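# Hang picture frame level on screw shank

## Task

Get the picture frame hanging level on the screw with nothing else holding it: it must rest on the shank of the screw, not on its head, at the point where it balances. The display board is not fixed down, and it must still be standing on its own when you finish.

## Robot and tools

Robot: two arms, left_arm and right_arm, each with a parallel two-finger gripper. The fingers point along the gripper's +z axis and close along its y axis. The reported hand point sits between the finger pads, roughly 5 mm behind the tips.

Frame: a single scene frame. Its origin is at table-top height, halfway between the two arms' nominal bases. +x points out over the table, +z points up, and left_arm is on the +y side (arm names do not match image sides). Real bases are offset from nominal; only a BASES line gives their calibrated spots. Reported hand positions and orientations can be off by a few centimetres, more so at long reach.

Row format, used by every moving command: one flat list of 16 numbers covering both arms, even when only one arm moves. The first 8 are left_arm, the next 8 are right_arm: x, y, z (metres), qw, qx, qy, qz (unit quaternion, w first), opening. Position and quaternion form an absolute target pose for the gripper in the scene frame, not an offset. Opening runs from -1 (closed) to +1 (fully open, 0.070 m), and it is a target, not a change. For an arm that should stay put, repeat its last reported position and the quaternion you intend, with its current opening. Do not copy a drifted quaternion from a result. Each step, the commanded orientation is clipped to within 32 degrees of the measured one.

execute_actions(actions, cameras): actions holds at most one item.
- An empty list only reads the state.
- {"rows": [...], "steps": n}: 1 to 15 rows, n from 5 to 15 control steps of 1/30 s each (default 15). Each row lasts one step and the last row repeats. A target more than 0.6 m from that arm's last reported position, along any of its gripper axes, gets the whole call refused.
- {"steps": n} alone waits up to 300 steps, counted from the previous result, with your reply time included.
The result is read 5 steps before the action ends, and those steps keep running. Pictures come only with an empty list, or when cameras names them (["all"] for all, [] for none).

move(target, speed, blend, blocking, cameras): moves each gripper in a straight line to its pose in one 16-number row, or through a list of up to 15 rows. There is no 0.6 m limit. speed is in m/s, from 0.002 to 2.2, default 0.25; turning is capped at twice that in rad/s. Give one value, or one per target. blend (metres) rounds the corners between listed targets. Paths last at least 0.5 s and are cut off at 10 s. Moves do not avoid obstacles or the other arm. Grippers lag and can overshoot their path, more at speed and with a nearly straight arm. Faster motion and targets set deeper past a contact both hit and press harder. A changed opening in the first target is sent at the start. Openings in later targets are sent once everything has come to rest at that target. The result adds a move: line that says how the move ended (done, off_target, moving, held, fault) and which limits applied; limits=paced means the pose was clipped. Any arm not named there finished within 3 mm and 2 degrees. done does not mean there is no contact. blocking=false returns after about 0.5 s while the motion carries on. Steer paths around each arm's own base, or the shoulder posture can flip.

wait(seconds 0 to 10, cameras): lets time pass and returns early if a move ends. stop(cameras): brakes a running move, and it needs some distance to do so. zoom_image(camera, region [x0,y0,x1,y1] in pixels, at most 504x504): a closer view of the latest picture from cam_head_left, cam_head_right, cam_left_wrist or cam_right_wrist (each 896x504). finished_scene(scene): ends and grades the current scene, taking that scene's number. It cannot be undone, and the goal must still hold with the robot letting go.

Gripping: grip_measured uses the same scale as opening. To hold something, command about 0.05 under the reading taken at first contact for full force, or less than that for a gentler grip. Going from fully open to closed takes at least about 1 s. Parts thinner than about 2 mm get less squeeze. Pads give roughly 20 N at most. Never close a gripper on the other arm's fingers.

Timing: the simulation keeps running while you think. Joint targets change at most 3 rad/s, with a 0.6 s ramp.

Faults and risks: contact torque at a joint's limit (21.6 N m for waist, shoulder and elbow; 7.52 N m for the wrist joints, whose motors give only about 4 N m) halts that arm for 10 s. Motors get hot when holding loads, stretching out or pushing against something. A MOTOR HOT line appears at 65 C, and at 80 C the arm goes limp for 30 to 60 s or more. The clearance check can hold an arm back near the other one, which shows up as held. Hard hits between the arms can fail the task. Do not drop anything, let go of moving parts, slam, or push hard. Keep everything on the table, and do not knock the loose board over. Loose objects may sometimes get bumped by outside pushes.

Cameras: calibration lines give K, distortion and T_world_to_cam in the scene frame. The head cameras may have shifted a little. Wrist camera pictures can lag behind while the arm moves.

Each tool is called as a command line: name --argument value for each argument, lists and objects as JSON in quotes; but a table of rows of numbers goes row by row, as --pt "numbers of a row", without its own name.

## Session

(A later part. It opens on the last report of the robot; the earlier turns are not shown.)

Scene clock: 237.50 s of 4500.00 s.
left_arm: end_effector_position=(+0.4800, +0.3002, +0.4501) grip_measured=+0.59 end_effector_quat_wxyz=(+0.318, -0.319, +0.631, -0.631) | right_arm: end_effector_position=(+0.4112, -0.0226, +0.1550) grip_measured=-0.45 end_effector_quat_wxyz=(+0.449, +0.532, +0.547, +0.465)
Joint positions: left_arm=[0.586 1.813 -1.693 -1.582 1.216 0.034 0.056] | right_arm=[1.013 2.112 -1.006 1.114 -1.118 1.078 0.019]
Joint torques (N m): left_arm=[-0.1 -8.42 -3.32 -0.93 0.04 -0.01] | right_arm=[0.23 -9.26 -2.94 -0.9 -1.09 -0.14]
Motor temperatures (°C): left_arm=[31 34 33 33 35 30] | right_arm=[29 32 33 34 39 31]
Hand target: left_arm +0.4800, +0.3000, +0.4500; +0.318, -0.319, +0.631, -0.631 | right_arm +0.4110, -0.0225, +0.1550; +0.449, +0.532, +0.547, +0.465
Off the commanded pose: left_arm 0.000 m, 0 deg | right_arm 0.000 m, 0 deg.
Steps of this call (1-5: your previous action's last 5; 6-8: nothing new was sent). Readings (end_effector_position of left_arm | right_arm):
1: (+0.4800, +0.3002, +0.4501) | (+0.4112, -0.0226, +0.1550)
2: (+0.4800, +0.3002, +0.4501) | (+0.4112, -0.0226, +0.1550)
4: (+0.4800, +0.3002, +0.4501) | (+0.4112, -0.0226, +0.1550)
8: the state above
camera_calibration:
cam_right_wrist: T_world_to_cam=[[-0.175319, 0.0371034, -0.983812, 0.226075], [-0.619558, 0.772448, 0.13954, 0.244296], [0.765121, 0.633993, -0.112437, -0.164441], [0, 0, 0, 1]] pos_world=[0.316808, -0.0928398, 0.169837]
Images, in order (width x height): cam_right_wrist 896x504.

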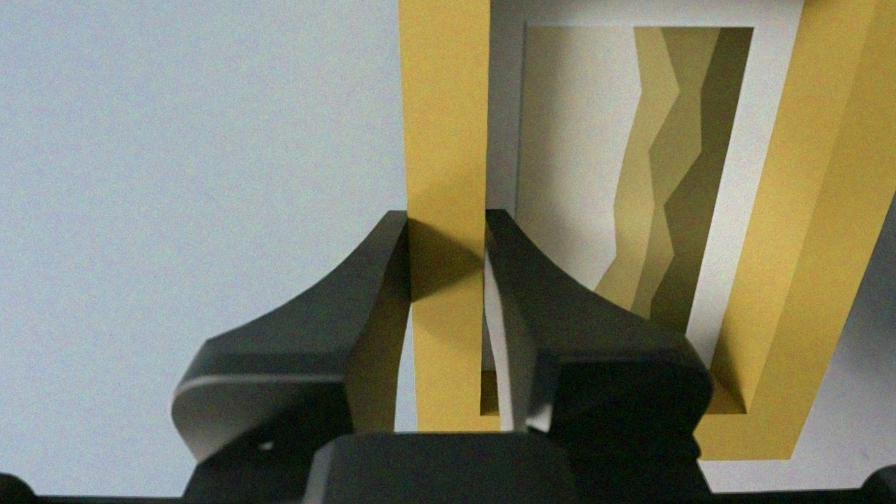

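move --pt "0.48 0.28 0.455 0.318 -0.319 0.631 -0.631 0.59 0.39 -0.0240 0.20 0.449 0.532 0.547 0.465 -0.50" --pt "0.49 0.27 0.46 0.318 -0.319 0.631 -0.631 0.59 0.38 -0.0267 0.35 0.5 0.5 0.5 0.5 -0.50" --pt "0.50 0.26 0.465 0.318 -0.319 0.631 -0.631 0.59 0.39 -0.0267 0.458 0.5 0.5 0.5 0.5 -0.50" --speed 0.15 --blend '[0.02,0.03,0]'

zoom_image --camera "cam_head_left" --region '[420, 0, 530, 110]'

zoom_image --camera "cam_head_right" --region '[400, 0, 510, 110]'

Scene clock: 241.20 s of 4500.00 s.
left_arm: end_effector_position=(+0.5000, +0.2598, +0.4649) grip_measured=+0.59 end_effector_quat_wxyz=(+0.318, -0.319, +0.631, -0.631) | right_arm: end_effector_position=(+0.3899, -0.0269, +0.4587) grip_measured=-0.45 end_effector_quat_wxyz=(+0.500, +0.500, +0.499, +0.500)
Joint positions: left_arm=[0.459 1.808 -1.745 -1.557 1.09 -0.029 0.056] | right_arm=[1.082 1.671 -1.535 1.542 -1.059 0.057 0.019]
Joint torques (N m): left_arm=[0.19 -7.05 -3.2 -0.75 -0.09 -0.03] | right_arm=[-0.05 -6.55 -4.05 -1.7 -0.02 0.14]
Motor temperatures (°C): left_arm=[31 34 33 33 35 30] | right_arm=[29 32 33 35 39 31]
Hand target: left_arm +0.5000, +0.2600, +0.4650; +0.318, -0.319, +0.631, -0.631 | right_arm +0.3900, -0.0267, +0.4580; +0.500, +0.500, +0.500, +0.500
Off the commanded pose: left_arm 0.000 m, 0 deg | right_arm 0.001 m, 0 deg.
Kept back: nothing.
move: done
camera_calibration:
cam_left_wrist: T_world_to_cam=[[0.0133616, -0.0223763, 0.99966, -0.462095], [-0.942778, -0.333383, 0.00513886, 0.55626], [0.333155, -0.942526, -0.0255504, 0.211821], [0, 0, 0, 1]] pos_world=[0.460035, 0.374754, 0.464491]
cam_right_wrist: T_world_to_cam=[[-0.00893944, 0.0398416, -0.999166, 0.463545], [-0.609904, 0.79161, 0.0370221, 0.23579], [0.792425, 0.609726, 0.017223, -0.182082], [0, 0, 0, 1]] pos_world=[0.292239, -0.0941013, 0.457565]

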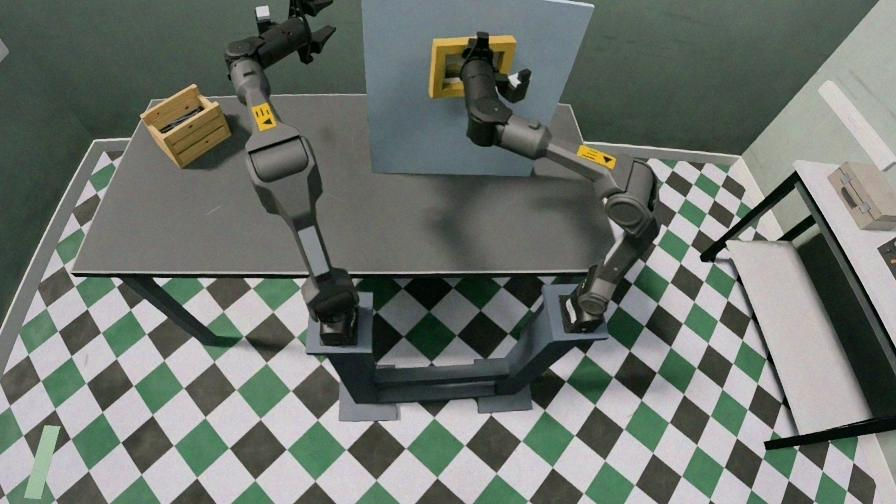

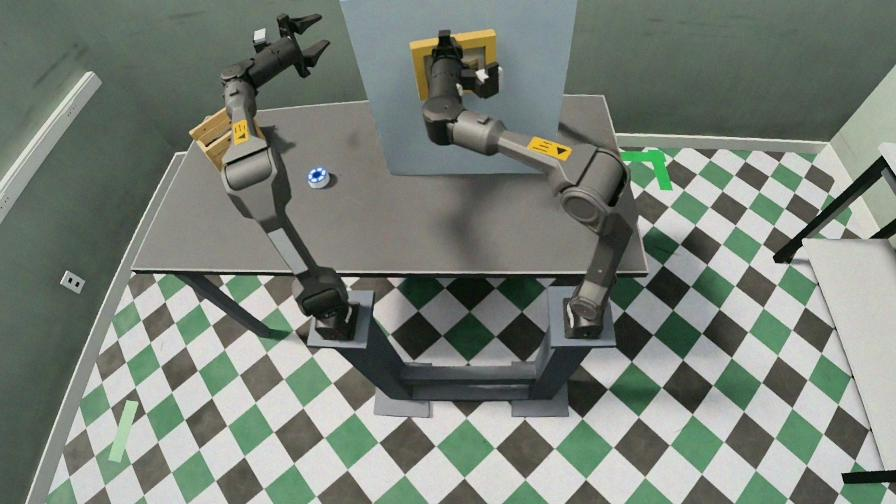

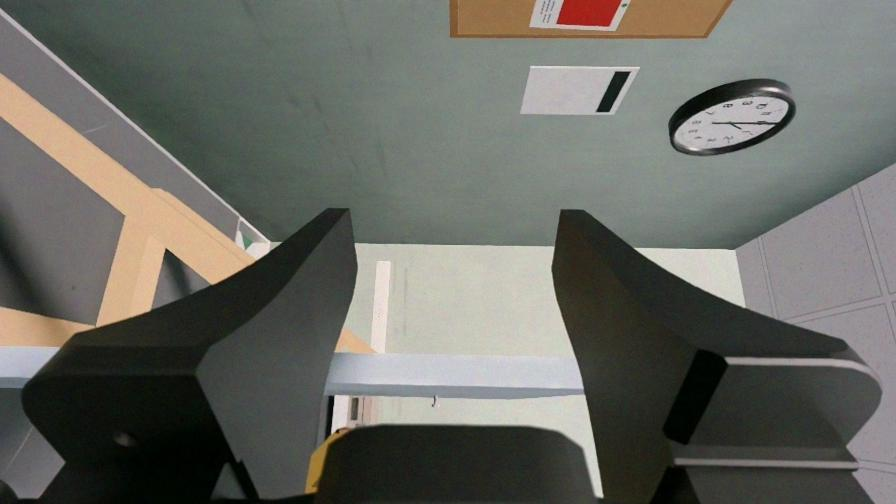

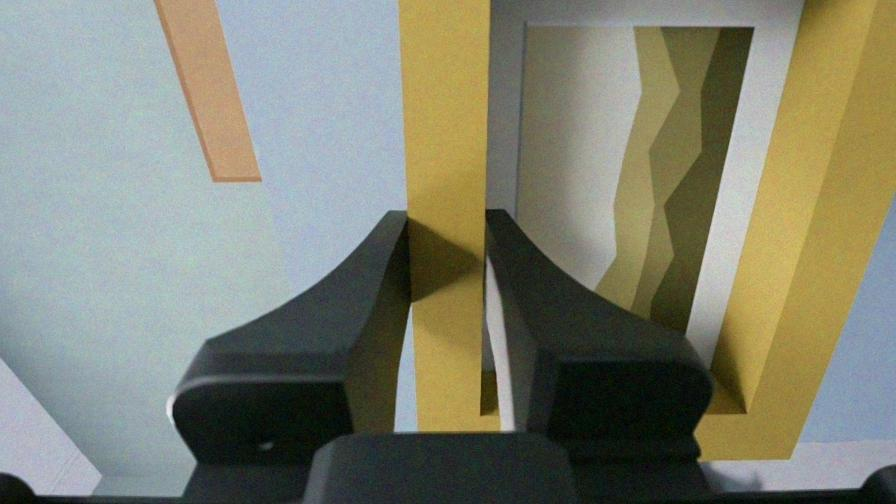

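Scaled by 4.582 from the camera's 896x504 image, which has a finer 1280x720 frame.

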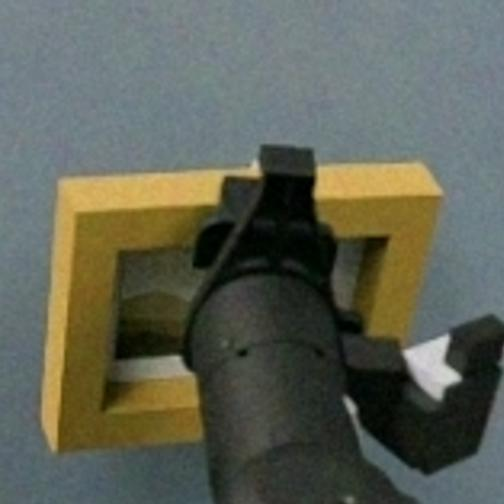

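Scaled by 4.582 from the camera's 896x504 image, which has a finer 1280x720 frame.

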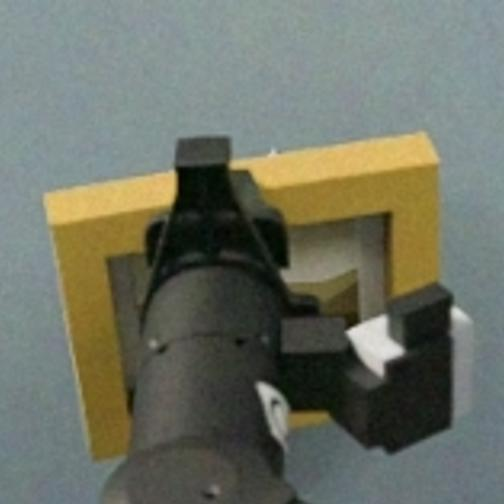

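move --pt "0.50 0.26 0.465 0.318 -0.319 0.631 -0.631 0.59 0.40 -0.0267 0.458 0.5527 0.5527 0.4412 0.4412 -0.50" --speed 0.1

zoom_image --camera "cam_head_left" --region '[420, 0, 530, 110]'

zoom_image --camera "cam_head_right" --region '[400, 0, 510, 110]'

Scene clock: 244.67 s of 4500.00 s.
left_arm: end_effector_position=(+0.5000, +0.2598, +0.4649) grip_measured=+0.59 end_effector_quat_wxyz=(+0.318, -0.319, +0.631, -0.631) | right_arm: end_effector_position=(+0.4000, -0.0267, +0.4582) grip_measured=-0.45 end_effector_quat_wxyz=(+0.537, +0.536, +0.461, +0.461)
Joint positions: left_arm=[0.459 1.808 -1.745 -1.557 1.09 -0.029 0.056] | right_arm=[1.097 1.804 -1.712 1.569 -1.225 0.005 0.019]
Joint torques (N m): left_arm=[0.39 -7.85 -2.6 -0.94 0.03 0.11] | right_arm=[-0.29 -7.71 -4.84 -1.72 -0.07 -0.23]
Motor temperatures (°C): left_arm=[30 34 33 33 35 30] | right_arm=[29 32 33 35 39 31]
Hand target: left_arm +0.5000, +0.2600, +0.4650; +0.318, -0.319, +0.631, -0.631 | right_arm +0.4003, -0.0269, +0.4580; +0.536, +0.537, +0.461, +0.461
Off the commanded pose: left_arm 0.000 m, 0 deg | right_arm 0.000 m, 4 deg.
joint sent to its limit (right arm) — joint 5 (wrist pitch), lower limit.
Kept back: nothing.
move: off_target (right_arm)
camera_calibration:
cam_left_wrist: T_world_to_cam=[[0.0133616, -0.0223763, 0.99966, -0.462095], [-0.942778, -0.333383, 0.00513886, 0.55626], [0.333155, -0.942526, -0.0255504, 0.211821], [0, 0, 0, 1]] pos_world=[0.460035, 0.374754, 0.464491]
cam_right_wrist: T_world_to_cam=[[-0.00364891, 0.0394367, -0.999215, 0.461066], [-0.483868, 0.874389, 0.0362771, 0.193967], [0.875133, 0.483621, 0.0158916, -0.226103], [0, 0, 0, 1]] pos_world=[0.293407, -0.0784378, 0.45726]

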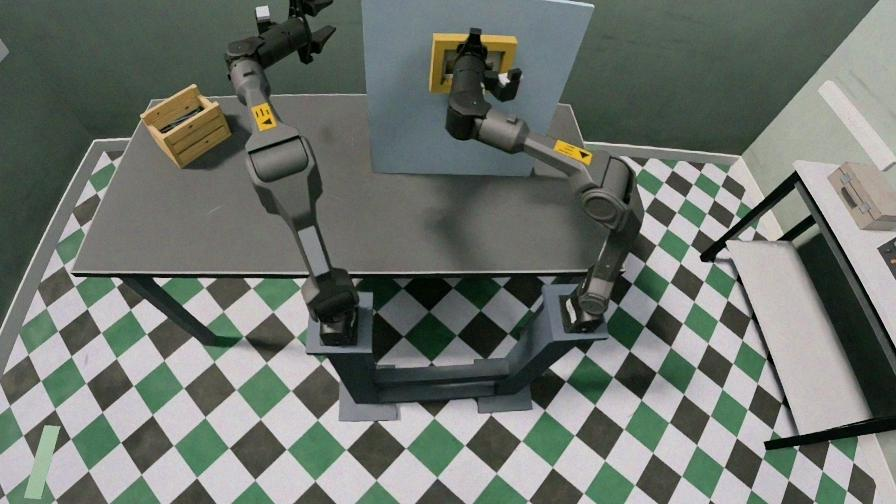

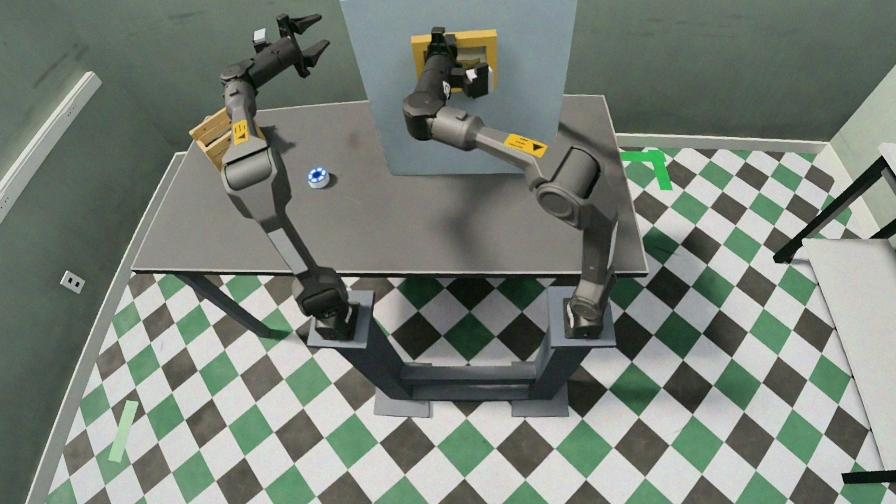

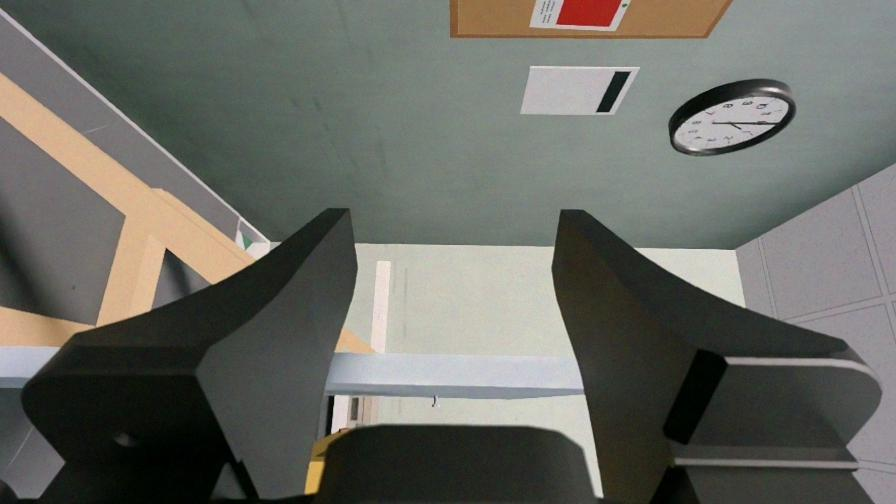

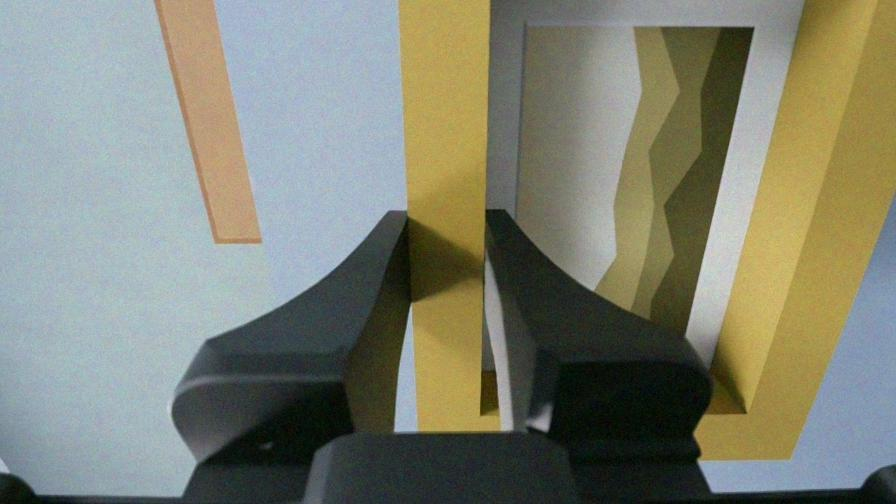

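Scaled by 4.582 from the camera's 896x504 image, which has a finer 1280x720 frame.

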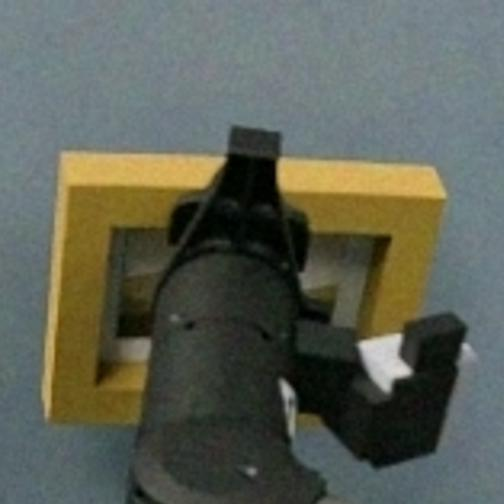

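Scaled by 4.582 from the camera's 896x504 image, which has a finer 1280x720 frame.

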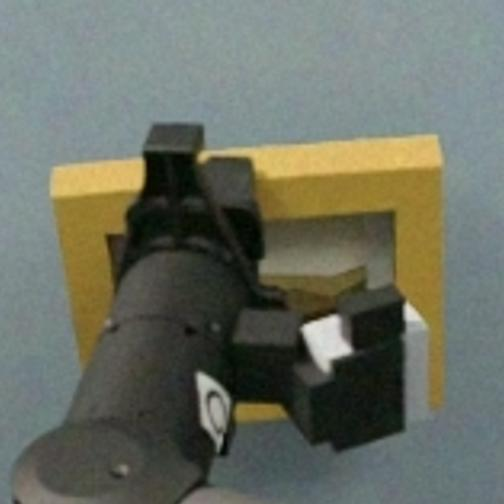

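move --pt "0.50 0.26 0.465 0.318 -0.319 0.631 -0.631 0.59 0.432 -0.0267 0.456 0.5527 0.5527 0.4412 0.4412 -0.50" --speed 0.05

zoom_image --camera "cam_head_left" --region '[420, 0, 530, 110]'

zoom_image --camera "cam_head_right" --region '[400, 0, 510, 110]'

zoom_image --camera "cam_left_wrist" --region '[310, 360, 470, 440]'

Scene clock: 246.10 s of 4500.00 s.
left_arm: end_effector_position=(+0.5000, +0.2598, +0.4649) grip_measured=+0.59 end_effector_quat_wxyz=(+0.318, -0.319, +0.631, -0.631) | right_arm: end_effector_position=(+0.4311, -0.0255, +0.4563) grip_measured=-0.45 end_effector_quat_wxyz=(+0.549, +0.550, +0.444, +0.445)
Joint positions: left_arm=[0.459 1.808 -1.745 -1.557 1.09 -0.029 0.056] | right_arm=[1.038 1.921 -1.876 1.586 -1.225 -0.044 0.019]
Joint torques (N m): left_arm=[0.39 -8.26 -2.52 -0.92 0.03 0.11] | right_arm=[-5.39 -7.74 -4.24 -2.2 0.08 -0.04]
Motor temperatures (°C): left_arm=[30 34 33 33 35 30] | right_arm=[29 32 33 35 39 31]
Hand target: left_arm +0.5000, +0.2600, +0.4650; +0.318, -0.319, +0.631, -0.631 | right_arm +0.4322, -0.0268, +0.4560; +0.551, +0.550, +0.444, +0.444
Off the commanded pose: left_arm 0.000 m, 0 deg | right_arm 0.002 m, 1 deg.
joint sent to its limit (right arm) — joint 5 (wrist pitch), lower limit.
Kept back: nothing.
move: done
camera_calibration:
cam_left_wrist: T_world_to_cam=[[0.0133616, -0.0223763, 0.99966, -0.462095], [-0.942778, -0.333383, 0.00513886, 0.55626], [0.333155, -0.942526, -0.0255504, 0.211821], [0, 0, 0, 1]] pos_world=[0.460035, 0.374754, 0.464491]
cam_right_wrist: T_world_to_cam=[[-0.00123089, 0.0411453, -0.999152, 0.45819], [-0.431577, 0.90129, 0.037647, 0.185558], [0.902075, 0.431258, 0.016648, -0.26715], [0, 0, 0, 1]] pos_world=[0.321636, -0.0708832, 0.455264]

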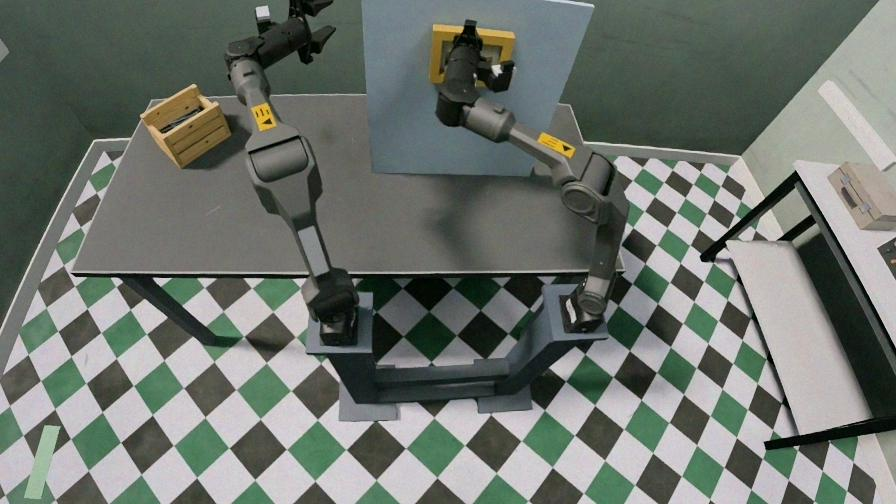

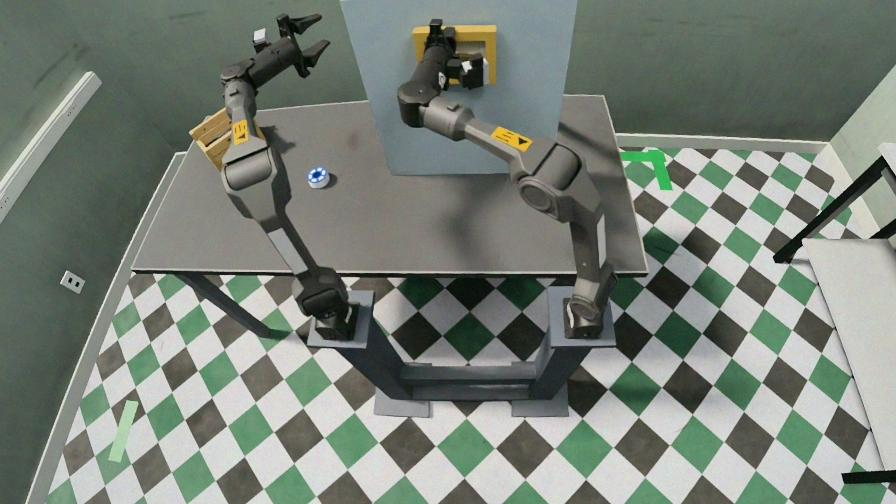

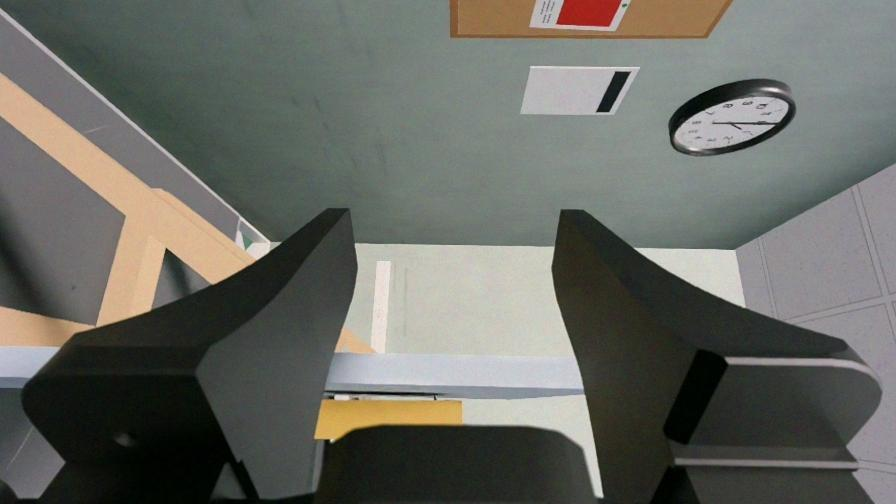

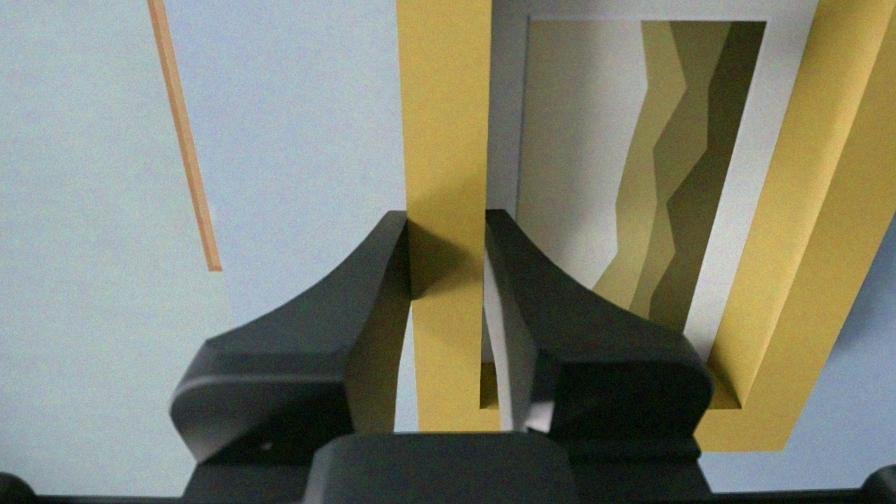

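Scaled by 4.582 from the camera's 896x504 image, which has a finer 1280x720 frame.

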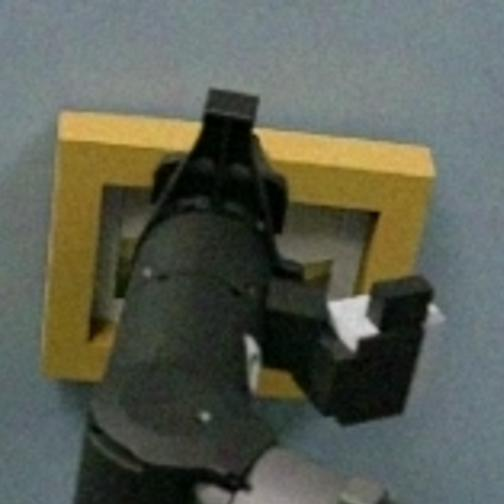

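Scaled by 4.582 from the camera's 896x504 image, which has a finer 1280x720 frame.

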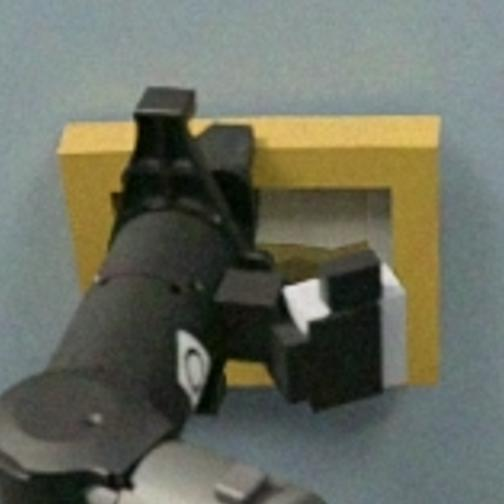

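Scaled by 3.150 from the camera's 896x504 image, which has a finer 1280x720 frame.

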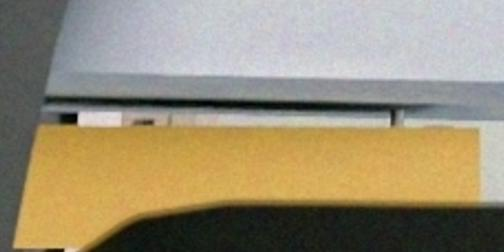

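move --pt "0.50 0.26 0.465 0.318 -0.319 0.631 -0.631 0.59 0.4265 -0.0286 0.456 0.5397 0.5397 0.4569 0.4569 -0.50" --speed 0.04

zoom_image --camera "cam_head_left" --region '[420, 0, 530, 110]'

zoom_image --camera "cam_head_right" --region '[400, 0, 510, 110]'

zoom_image --camera "cam_left_wrist" --region '[390, 370, 480, 420]'

Scene clock: 247.60 s of 4500.00 s.
left_arm: end_effector_position=(+0.5000, +0.2598, +0.4649) grip_measured=+0.59 end_effector_quat_wxyz=(+0.318, -0.319, +0.631, -0.631) | right_arm: end_effector_position=(+0.4266, -0.0287, +0.4558) grip_measured=-0.45 end_effector_quat_wxyz=(+0.539, +0.540, +0.457, +0.457)
Joint positions: left_arm=[0.459 1.808 -1.745 -1.557 1.09 -0.029 0.056] | right_arm=[1.034 1.861 -1.785 1.576 -1.176 -0.013 0.019]
Joint torques (N m): left_arm=[0.47 -8.88 -2.72 -0.93 0.01 0.12] | right_arm=[0.75 -9.01 -4.56 -1.83 -0.03 0]
Motor temperatures (°C): left_arm=[30 34 32 33 35 30] | right_arm=[29 32 33 35 39 31]
Hand target: left_arm +0.5000, +0.2600, +0.4650; +0.318, -0.319, +0.631, -0.631 | right_arm +0.4265, -0.0286, +0.4560; +0.540, +0.540, +0.457, +0.457
Off the commanded pose: left_arm 0.000 m, 0 deg | right_arm 0.000 m, 0 deg.
Kept back: nothing.
move: done
camera_calibration:
cam_left_wrist: T_world_to_cam=[[0.0133616, -0.0223763, 0.99966, -0.462095], [-0.942778, -0.333383, 0.00513886, 0.55626], [0.333155, -0.942526, -0.0255504, 0.211821], [0, 0, 0, 1]] pos_world=[0.460035, 0.374754, 0.464491]
cam_right_wrist: T_world_to_cam=[[-0.00410998, 0.039767, -0.999201, 0.458947], [-0.471309, 0.881191, 0.037009, 0.203216], [0.881959, 0.471084, 0.0151209, -0.251231], [0, 0, 0, 1]] pos_world=[0.319239, -0.0789724, 0.454858]

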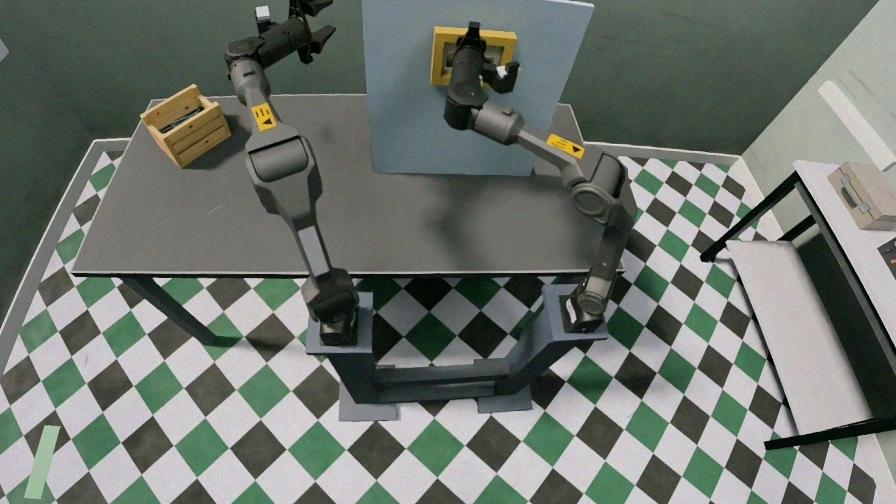

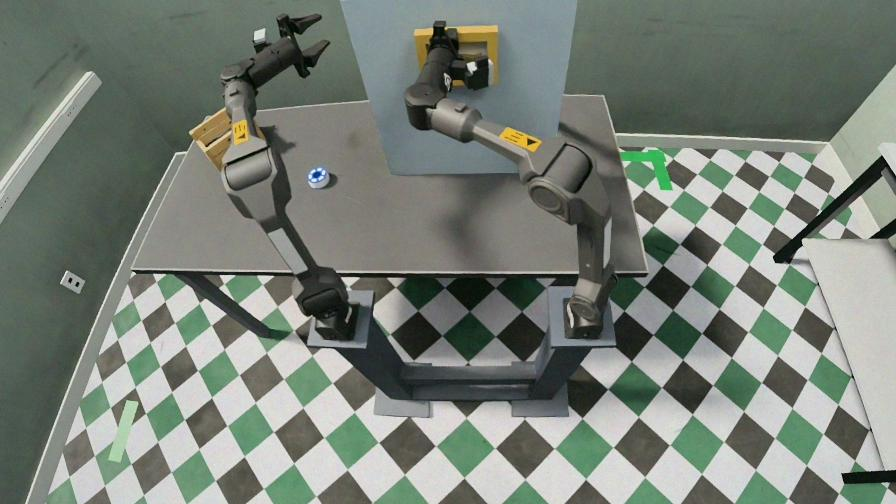

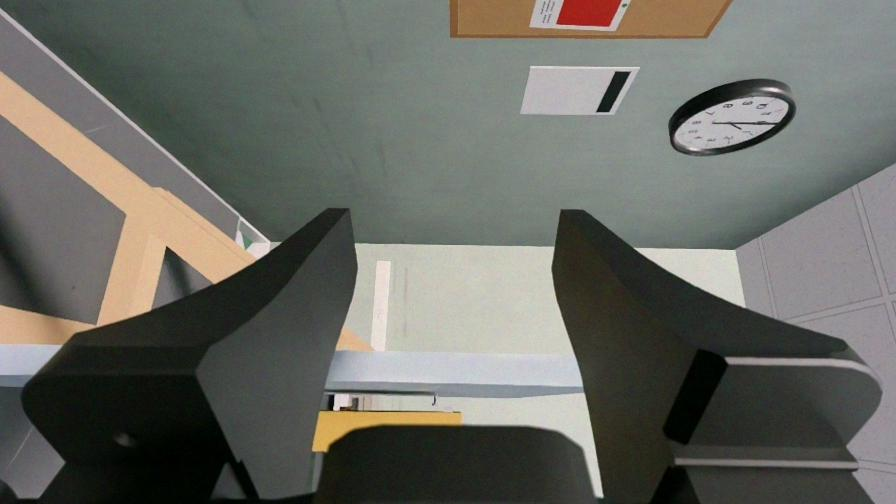

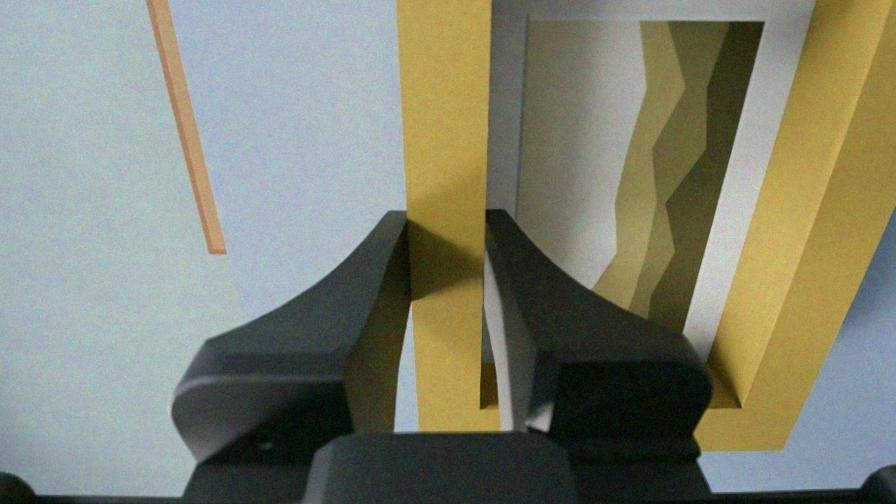

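Scaled by 4.582 from the camera's 896x504 image, which has a finer 1280x720 frame.

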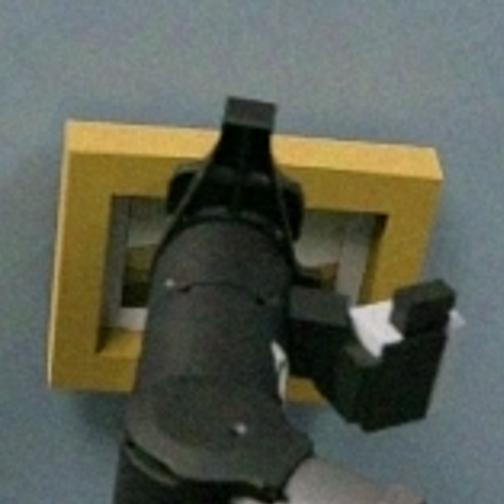

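Scaled by 4.582 from the camera's 896x504 image, which has a finer 1280x720 frame.

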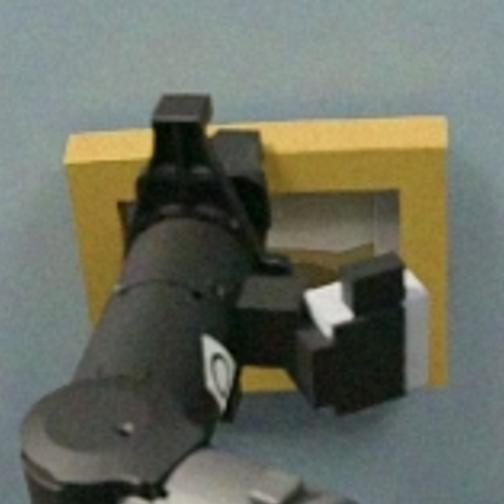

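Scaled by 5.600 from the camera's 896x504 image, which has a finer 1280x720 frame.

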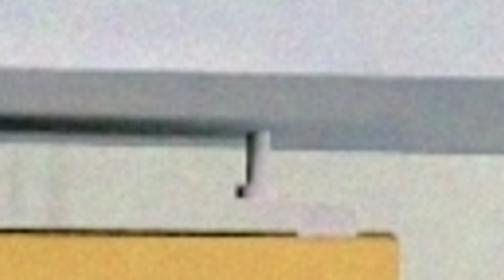

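move --pt "0.42 0.28 0.46 0.318 -0.319 0.631 -0.631 0.59 0.38 -0.03 0.45 0.5 0.5 0.5 0.5 -0.50" --pt "0.32 0.28 0.46 0.318 -0.319 0.631 -0.631 0.59 0.33 -0.04 0.42 0.2868 0.2868 0.6463 0.6463 -0.50" --speed 0.2 --blend '[0.02,0]'

Scene clock: 252.57 s of 4500.00 s.
left_arm: end_effector_position=(+0.3204, +0.2797, +0.4597) grip_measured=+0.59 end_effector_quat_wxyz=(+0.396, -0.399, +0.586, -0.583) | right_arm: end_effector_position=(+0.3299, -0.0400, +0.4191) grip_measured=-0.45 end_effector_quat_wxyz=(+0.287, +0.287, +0.647, +0.646)
Joint positions: left_arm=[0.851 1.135 -1.029 -1.571 1.223 0.017 0.056] | right_arm=[0.669 1.231 -0.932 -0.41 -0.228 1.971 0.019]
Joint torques (N m): left_arm=[-0.72 -2.11 -3.59 -0.8 -0.16 0.09] | right_arm=[-0.32 -3.62 -5.81 0.18 -1.27 -0.2]
Motor temperatures (°C): left_arm=[30 34 32 33 35 30] | right_arm=[29 32 33 35 39 31]
Hand target: left_arm +0.3205, +0.2796, +0.4600; +0.396, -0.398, +0.586, -0.584 | right_arm +0.3300, -0.0400, +0.4200; +0.287, +0.287, +0.646, +0.646
Off the commanded pose: left_arm 0.001 m, 15 deg | right_arm 0.001 m, 0 deg.
joint sent to its limit (left arm) — joint 5 (wrist pitch), upper limit.
Kept back: nothing.
move: off_target (left_arm)
camera_calibration:
cam_left_wrist: T_world_to_cam=[[0.0235841, -0.0202078, 0.999518, -0.457826], [-0.825775, -0.563942, 0.00808304, 0.419215], [0.563507, -0.825567, -0.0299872, 0.185872], [0, 0, 0, 1]] pos_world=[0.252234, 0.380611, 0.45979]
cam_right_wrist: T_world_to_cam=[[-0.0348726, 0.020911, -0.999173, 0.43171], [-0.983332, 0.177797, 0.0380407, 0.309227], [0.178446, 0.983845, 0.0143622, 0.0927971], [0, 0, 0, 1]] pos_world=[0.302568, -0.155305, 0.418257]

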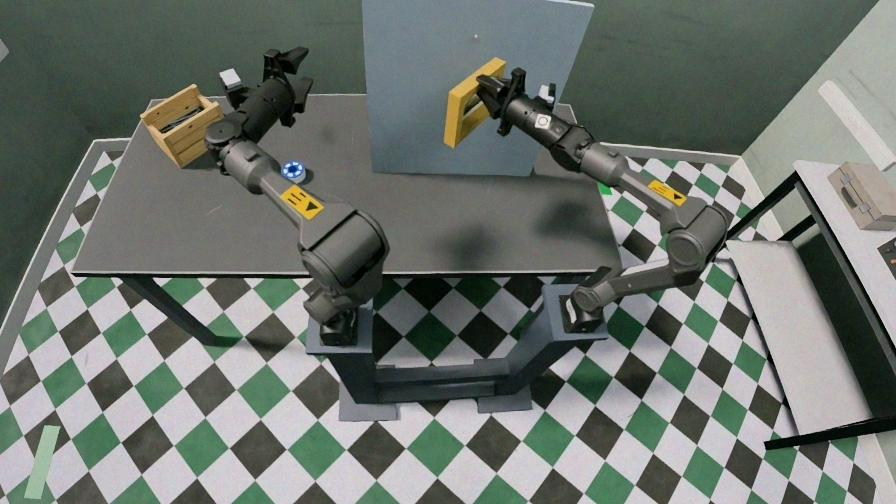

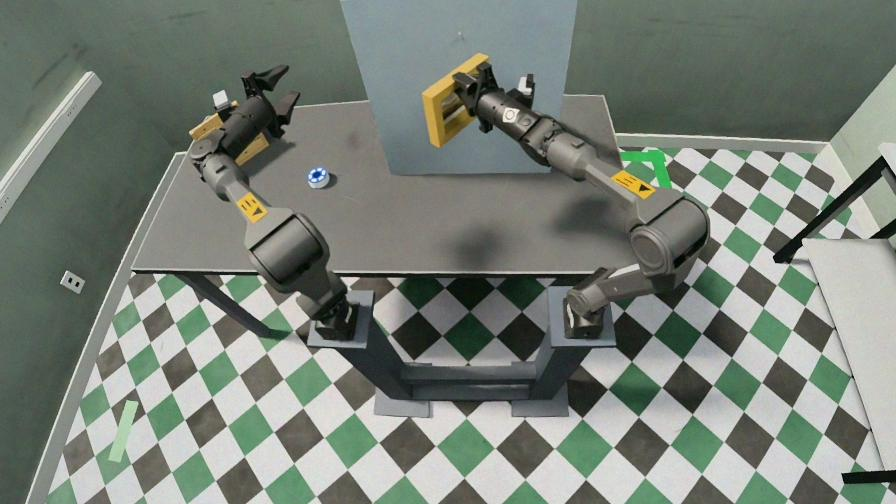

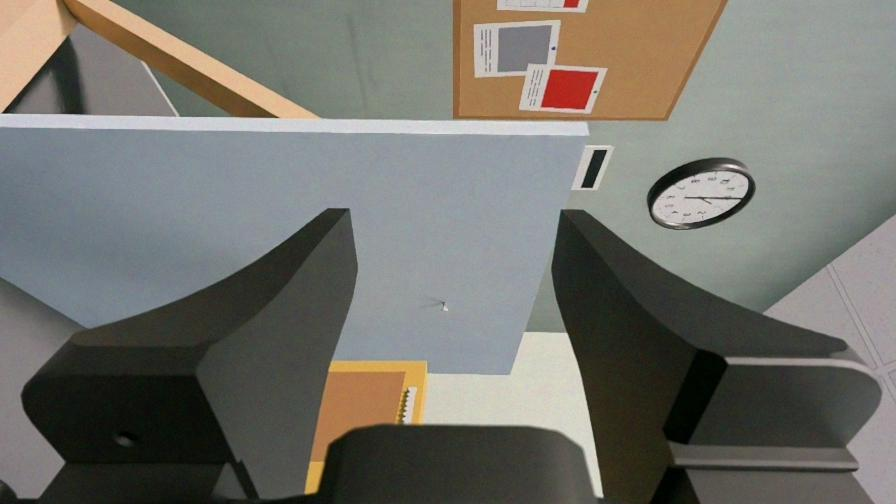

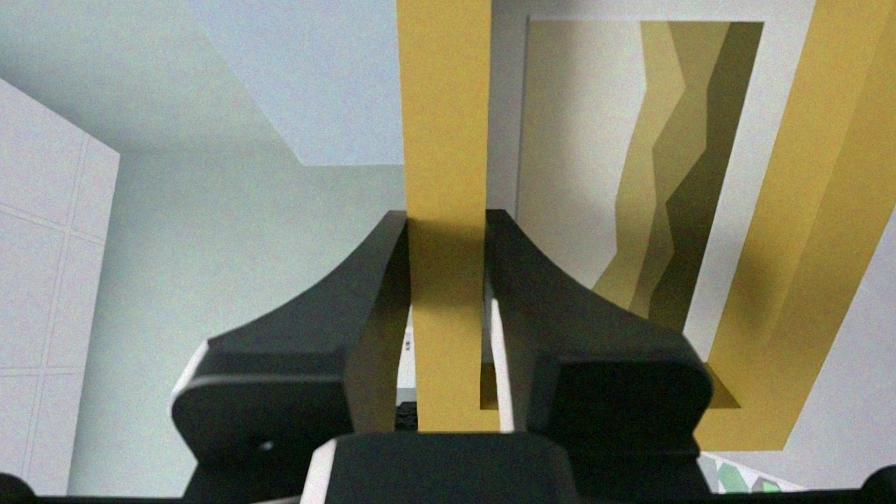

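zoom_image --camera "cam_left_wrist" --region '[360, 350, 450, 430]'

zoom_image --camera "cam_left_wrist" --region '[420, 285, 470, 325]'

Scaled by 5.600 from the camera's 896x504 image, which has a finer 1280x720 frame.

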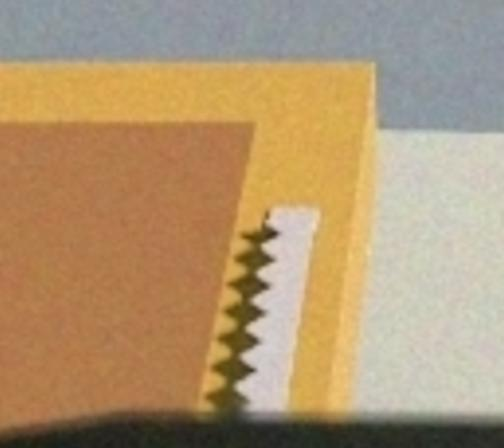

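Scaled by 10.080 from the camera's 896x504 image, which has a finer 1280x720 frame.

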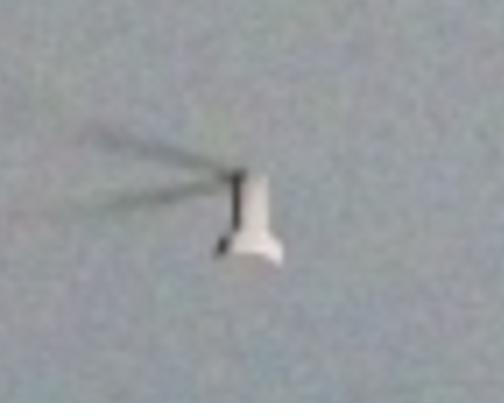

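move --pt "0.25 0.28 0.46 0.396 -0.398 0.586 -0.584 0.59 0.36 -0.04 0.42 0.2868 0.2868 0.6463 0.6463 -0.50" --speed 0.15 --cameras '["cam_left_wrist","cam_head_left"]'

zoom_image --camera "cam_left_wrist" --region '[330, 280, 470, 400]'

Scene clock: 256.23 s of 4500.00 s.
left_arm: end_effector_position=(+0.2507, +0.2793, +0.4605) grip_measured=+0.59 end_effector_quat_wxyz=(+0.489, -0.474, +0.507, -0.528) | right_arm: end_effector_position=(+0.3602, -0.0399, +0.4201) grip_measured=-0.45 end_effector_quat_wxyz=(+0.294, +0.290, +0.641, +0.647)
Joint positions: left_arm=[1.158 0.751 -0.816 -1.555 1.223 -0.152 0.056] | right_arm=[0.601 1.321 -1 -0.539 -0.281 2.092 0.019]
Joint torques (N m): left_arm=[-1.02 0.54 -2.51 -0.97 -0.14 0.11] | right_arm=[0.68 -6.17 -4.84 -0.04 -1 0.01]
Motor temperatures (°C): left_arm=[30 33 32 33 35 30] | right_arm=[29 32 33 35 39 31]
Hand target: left_arm +0.2510, +0.2796, +0.4600; +0.488, -0.474, +0.507, -0.529 | right_arm +0.3599, -0.0398, +0.4199; +0.294, +0.290, +0.642, +0.647
Off the commanded pose: left_arm 0.001 m, 18 deg | right_arm 0.000 m, 1 deg.
joint sent to its limit (left arm) — joint 5 (wrist pitch), upper limit.
joint sent to its limit (right arm) — joint 6 (wrist roll), upper limit.
Kept back: nothing.
move: off_target (left_arm)
camera_calibration:
cam_left_wrist: T_world_to_cam=[[-0.0143206, -0.00607305, 0.999879, -0.451565], [-0.618295, -0.785828, -0.0136284, 0.381339], [0.785815, -0.618416, 0.0074986, 0.0939542], [0, 0, 0, 1]] pos_world=[0.155482, 0.355027, 0.456002]
Images, in order (width x height): cam_head_left 896x504, cam_left_wrist 896x504.

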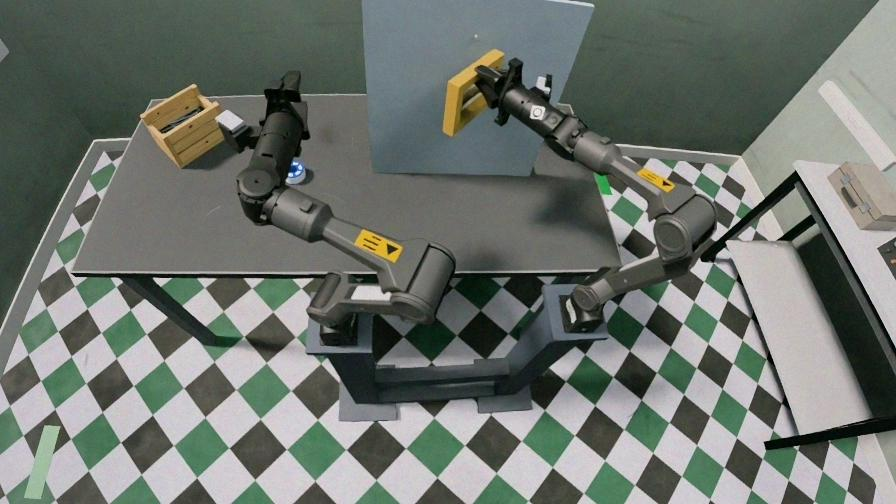

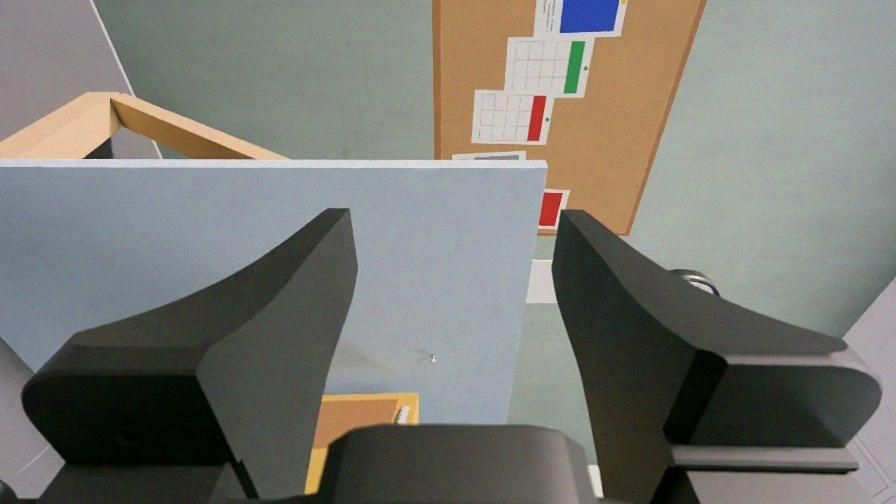

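Scaled by 3.600 from the camera's 896x504 image, which has a finer 1280x720 frame.

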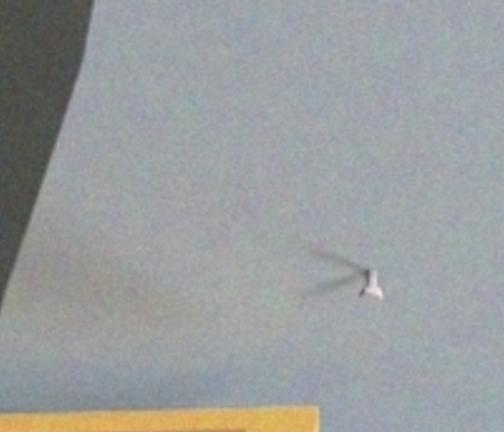

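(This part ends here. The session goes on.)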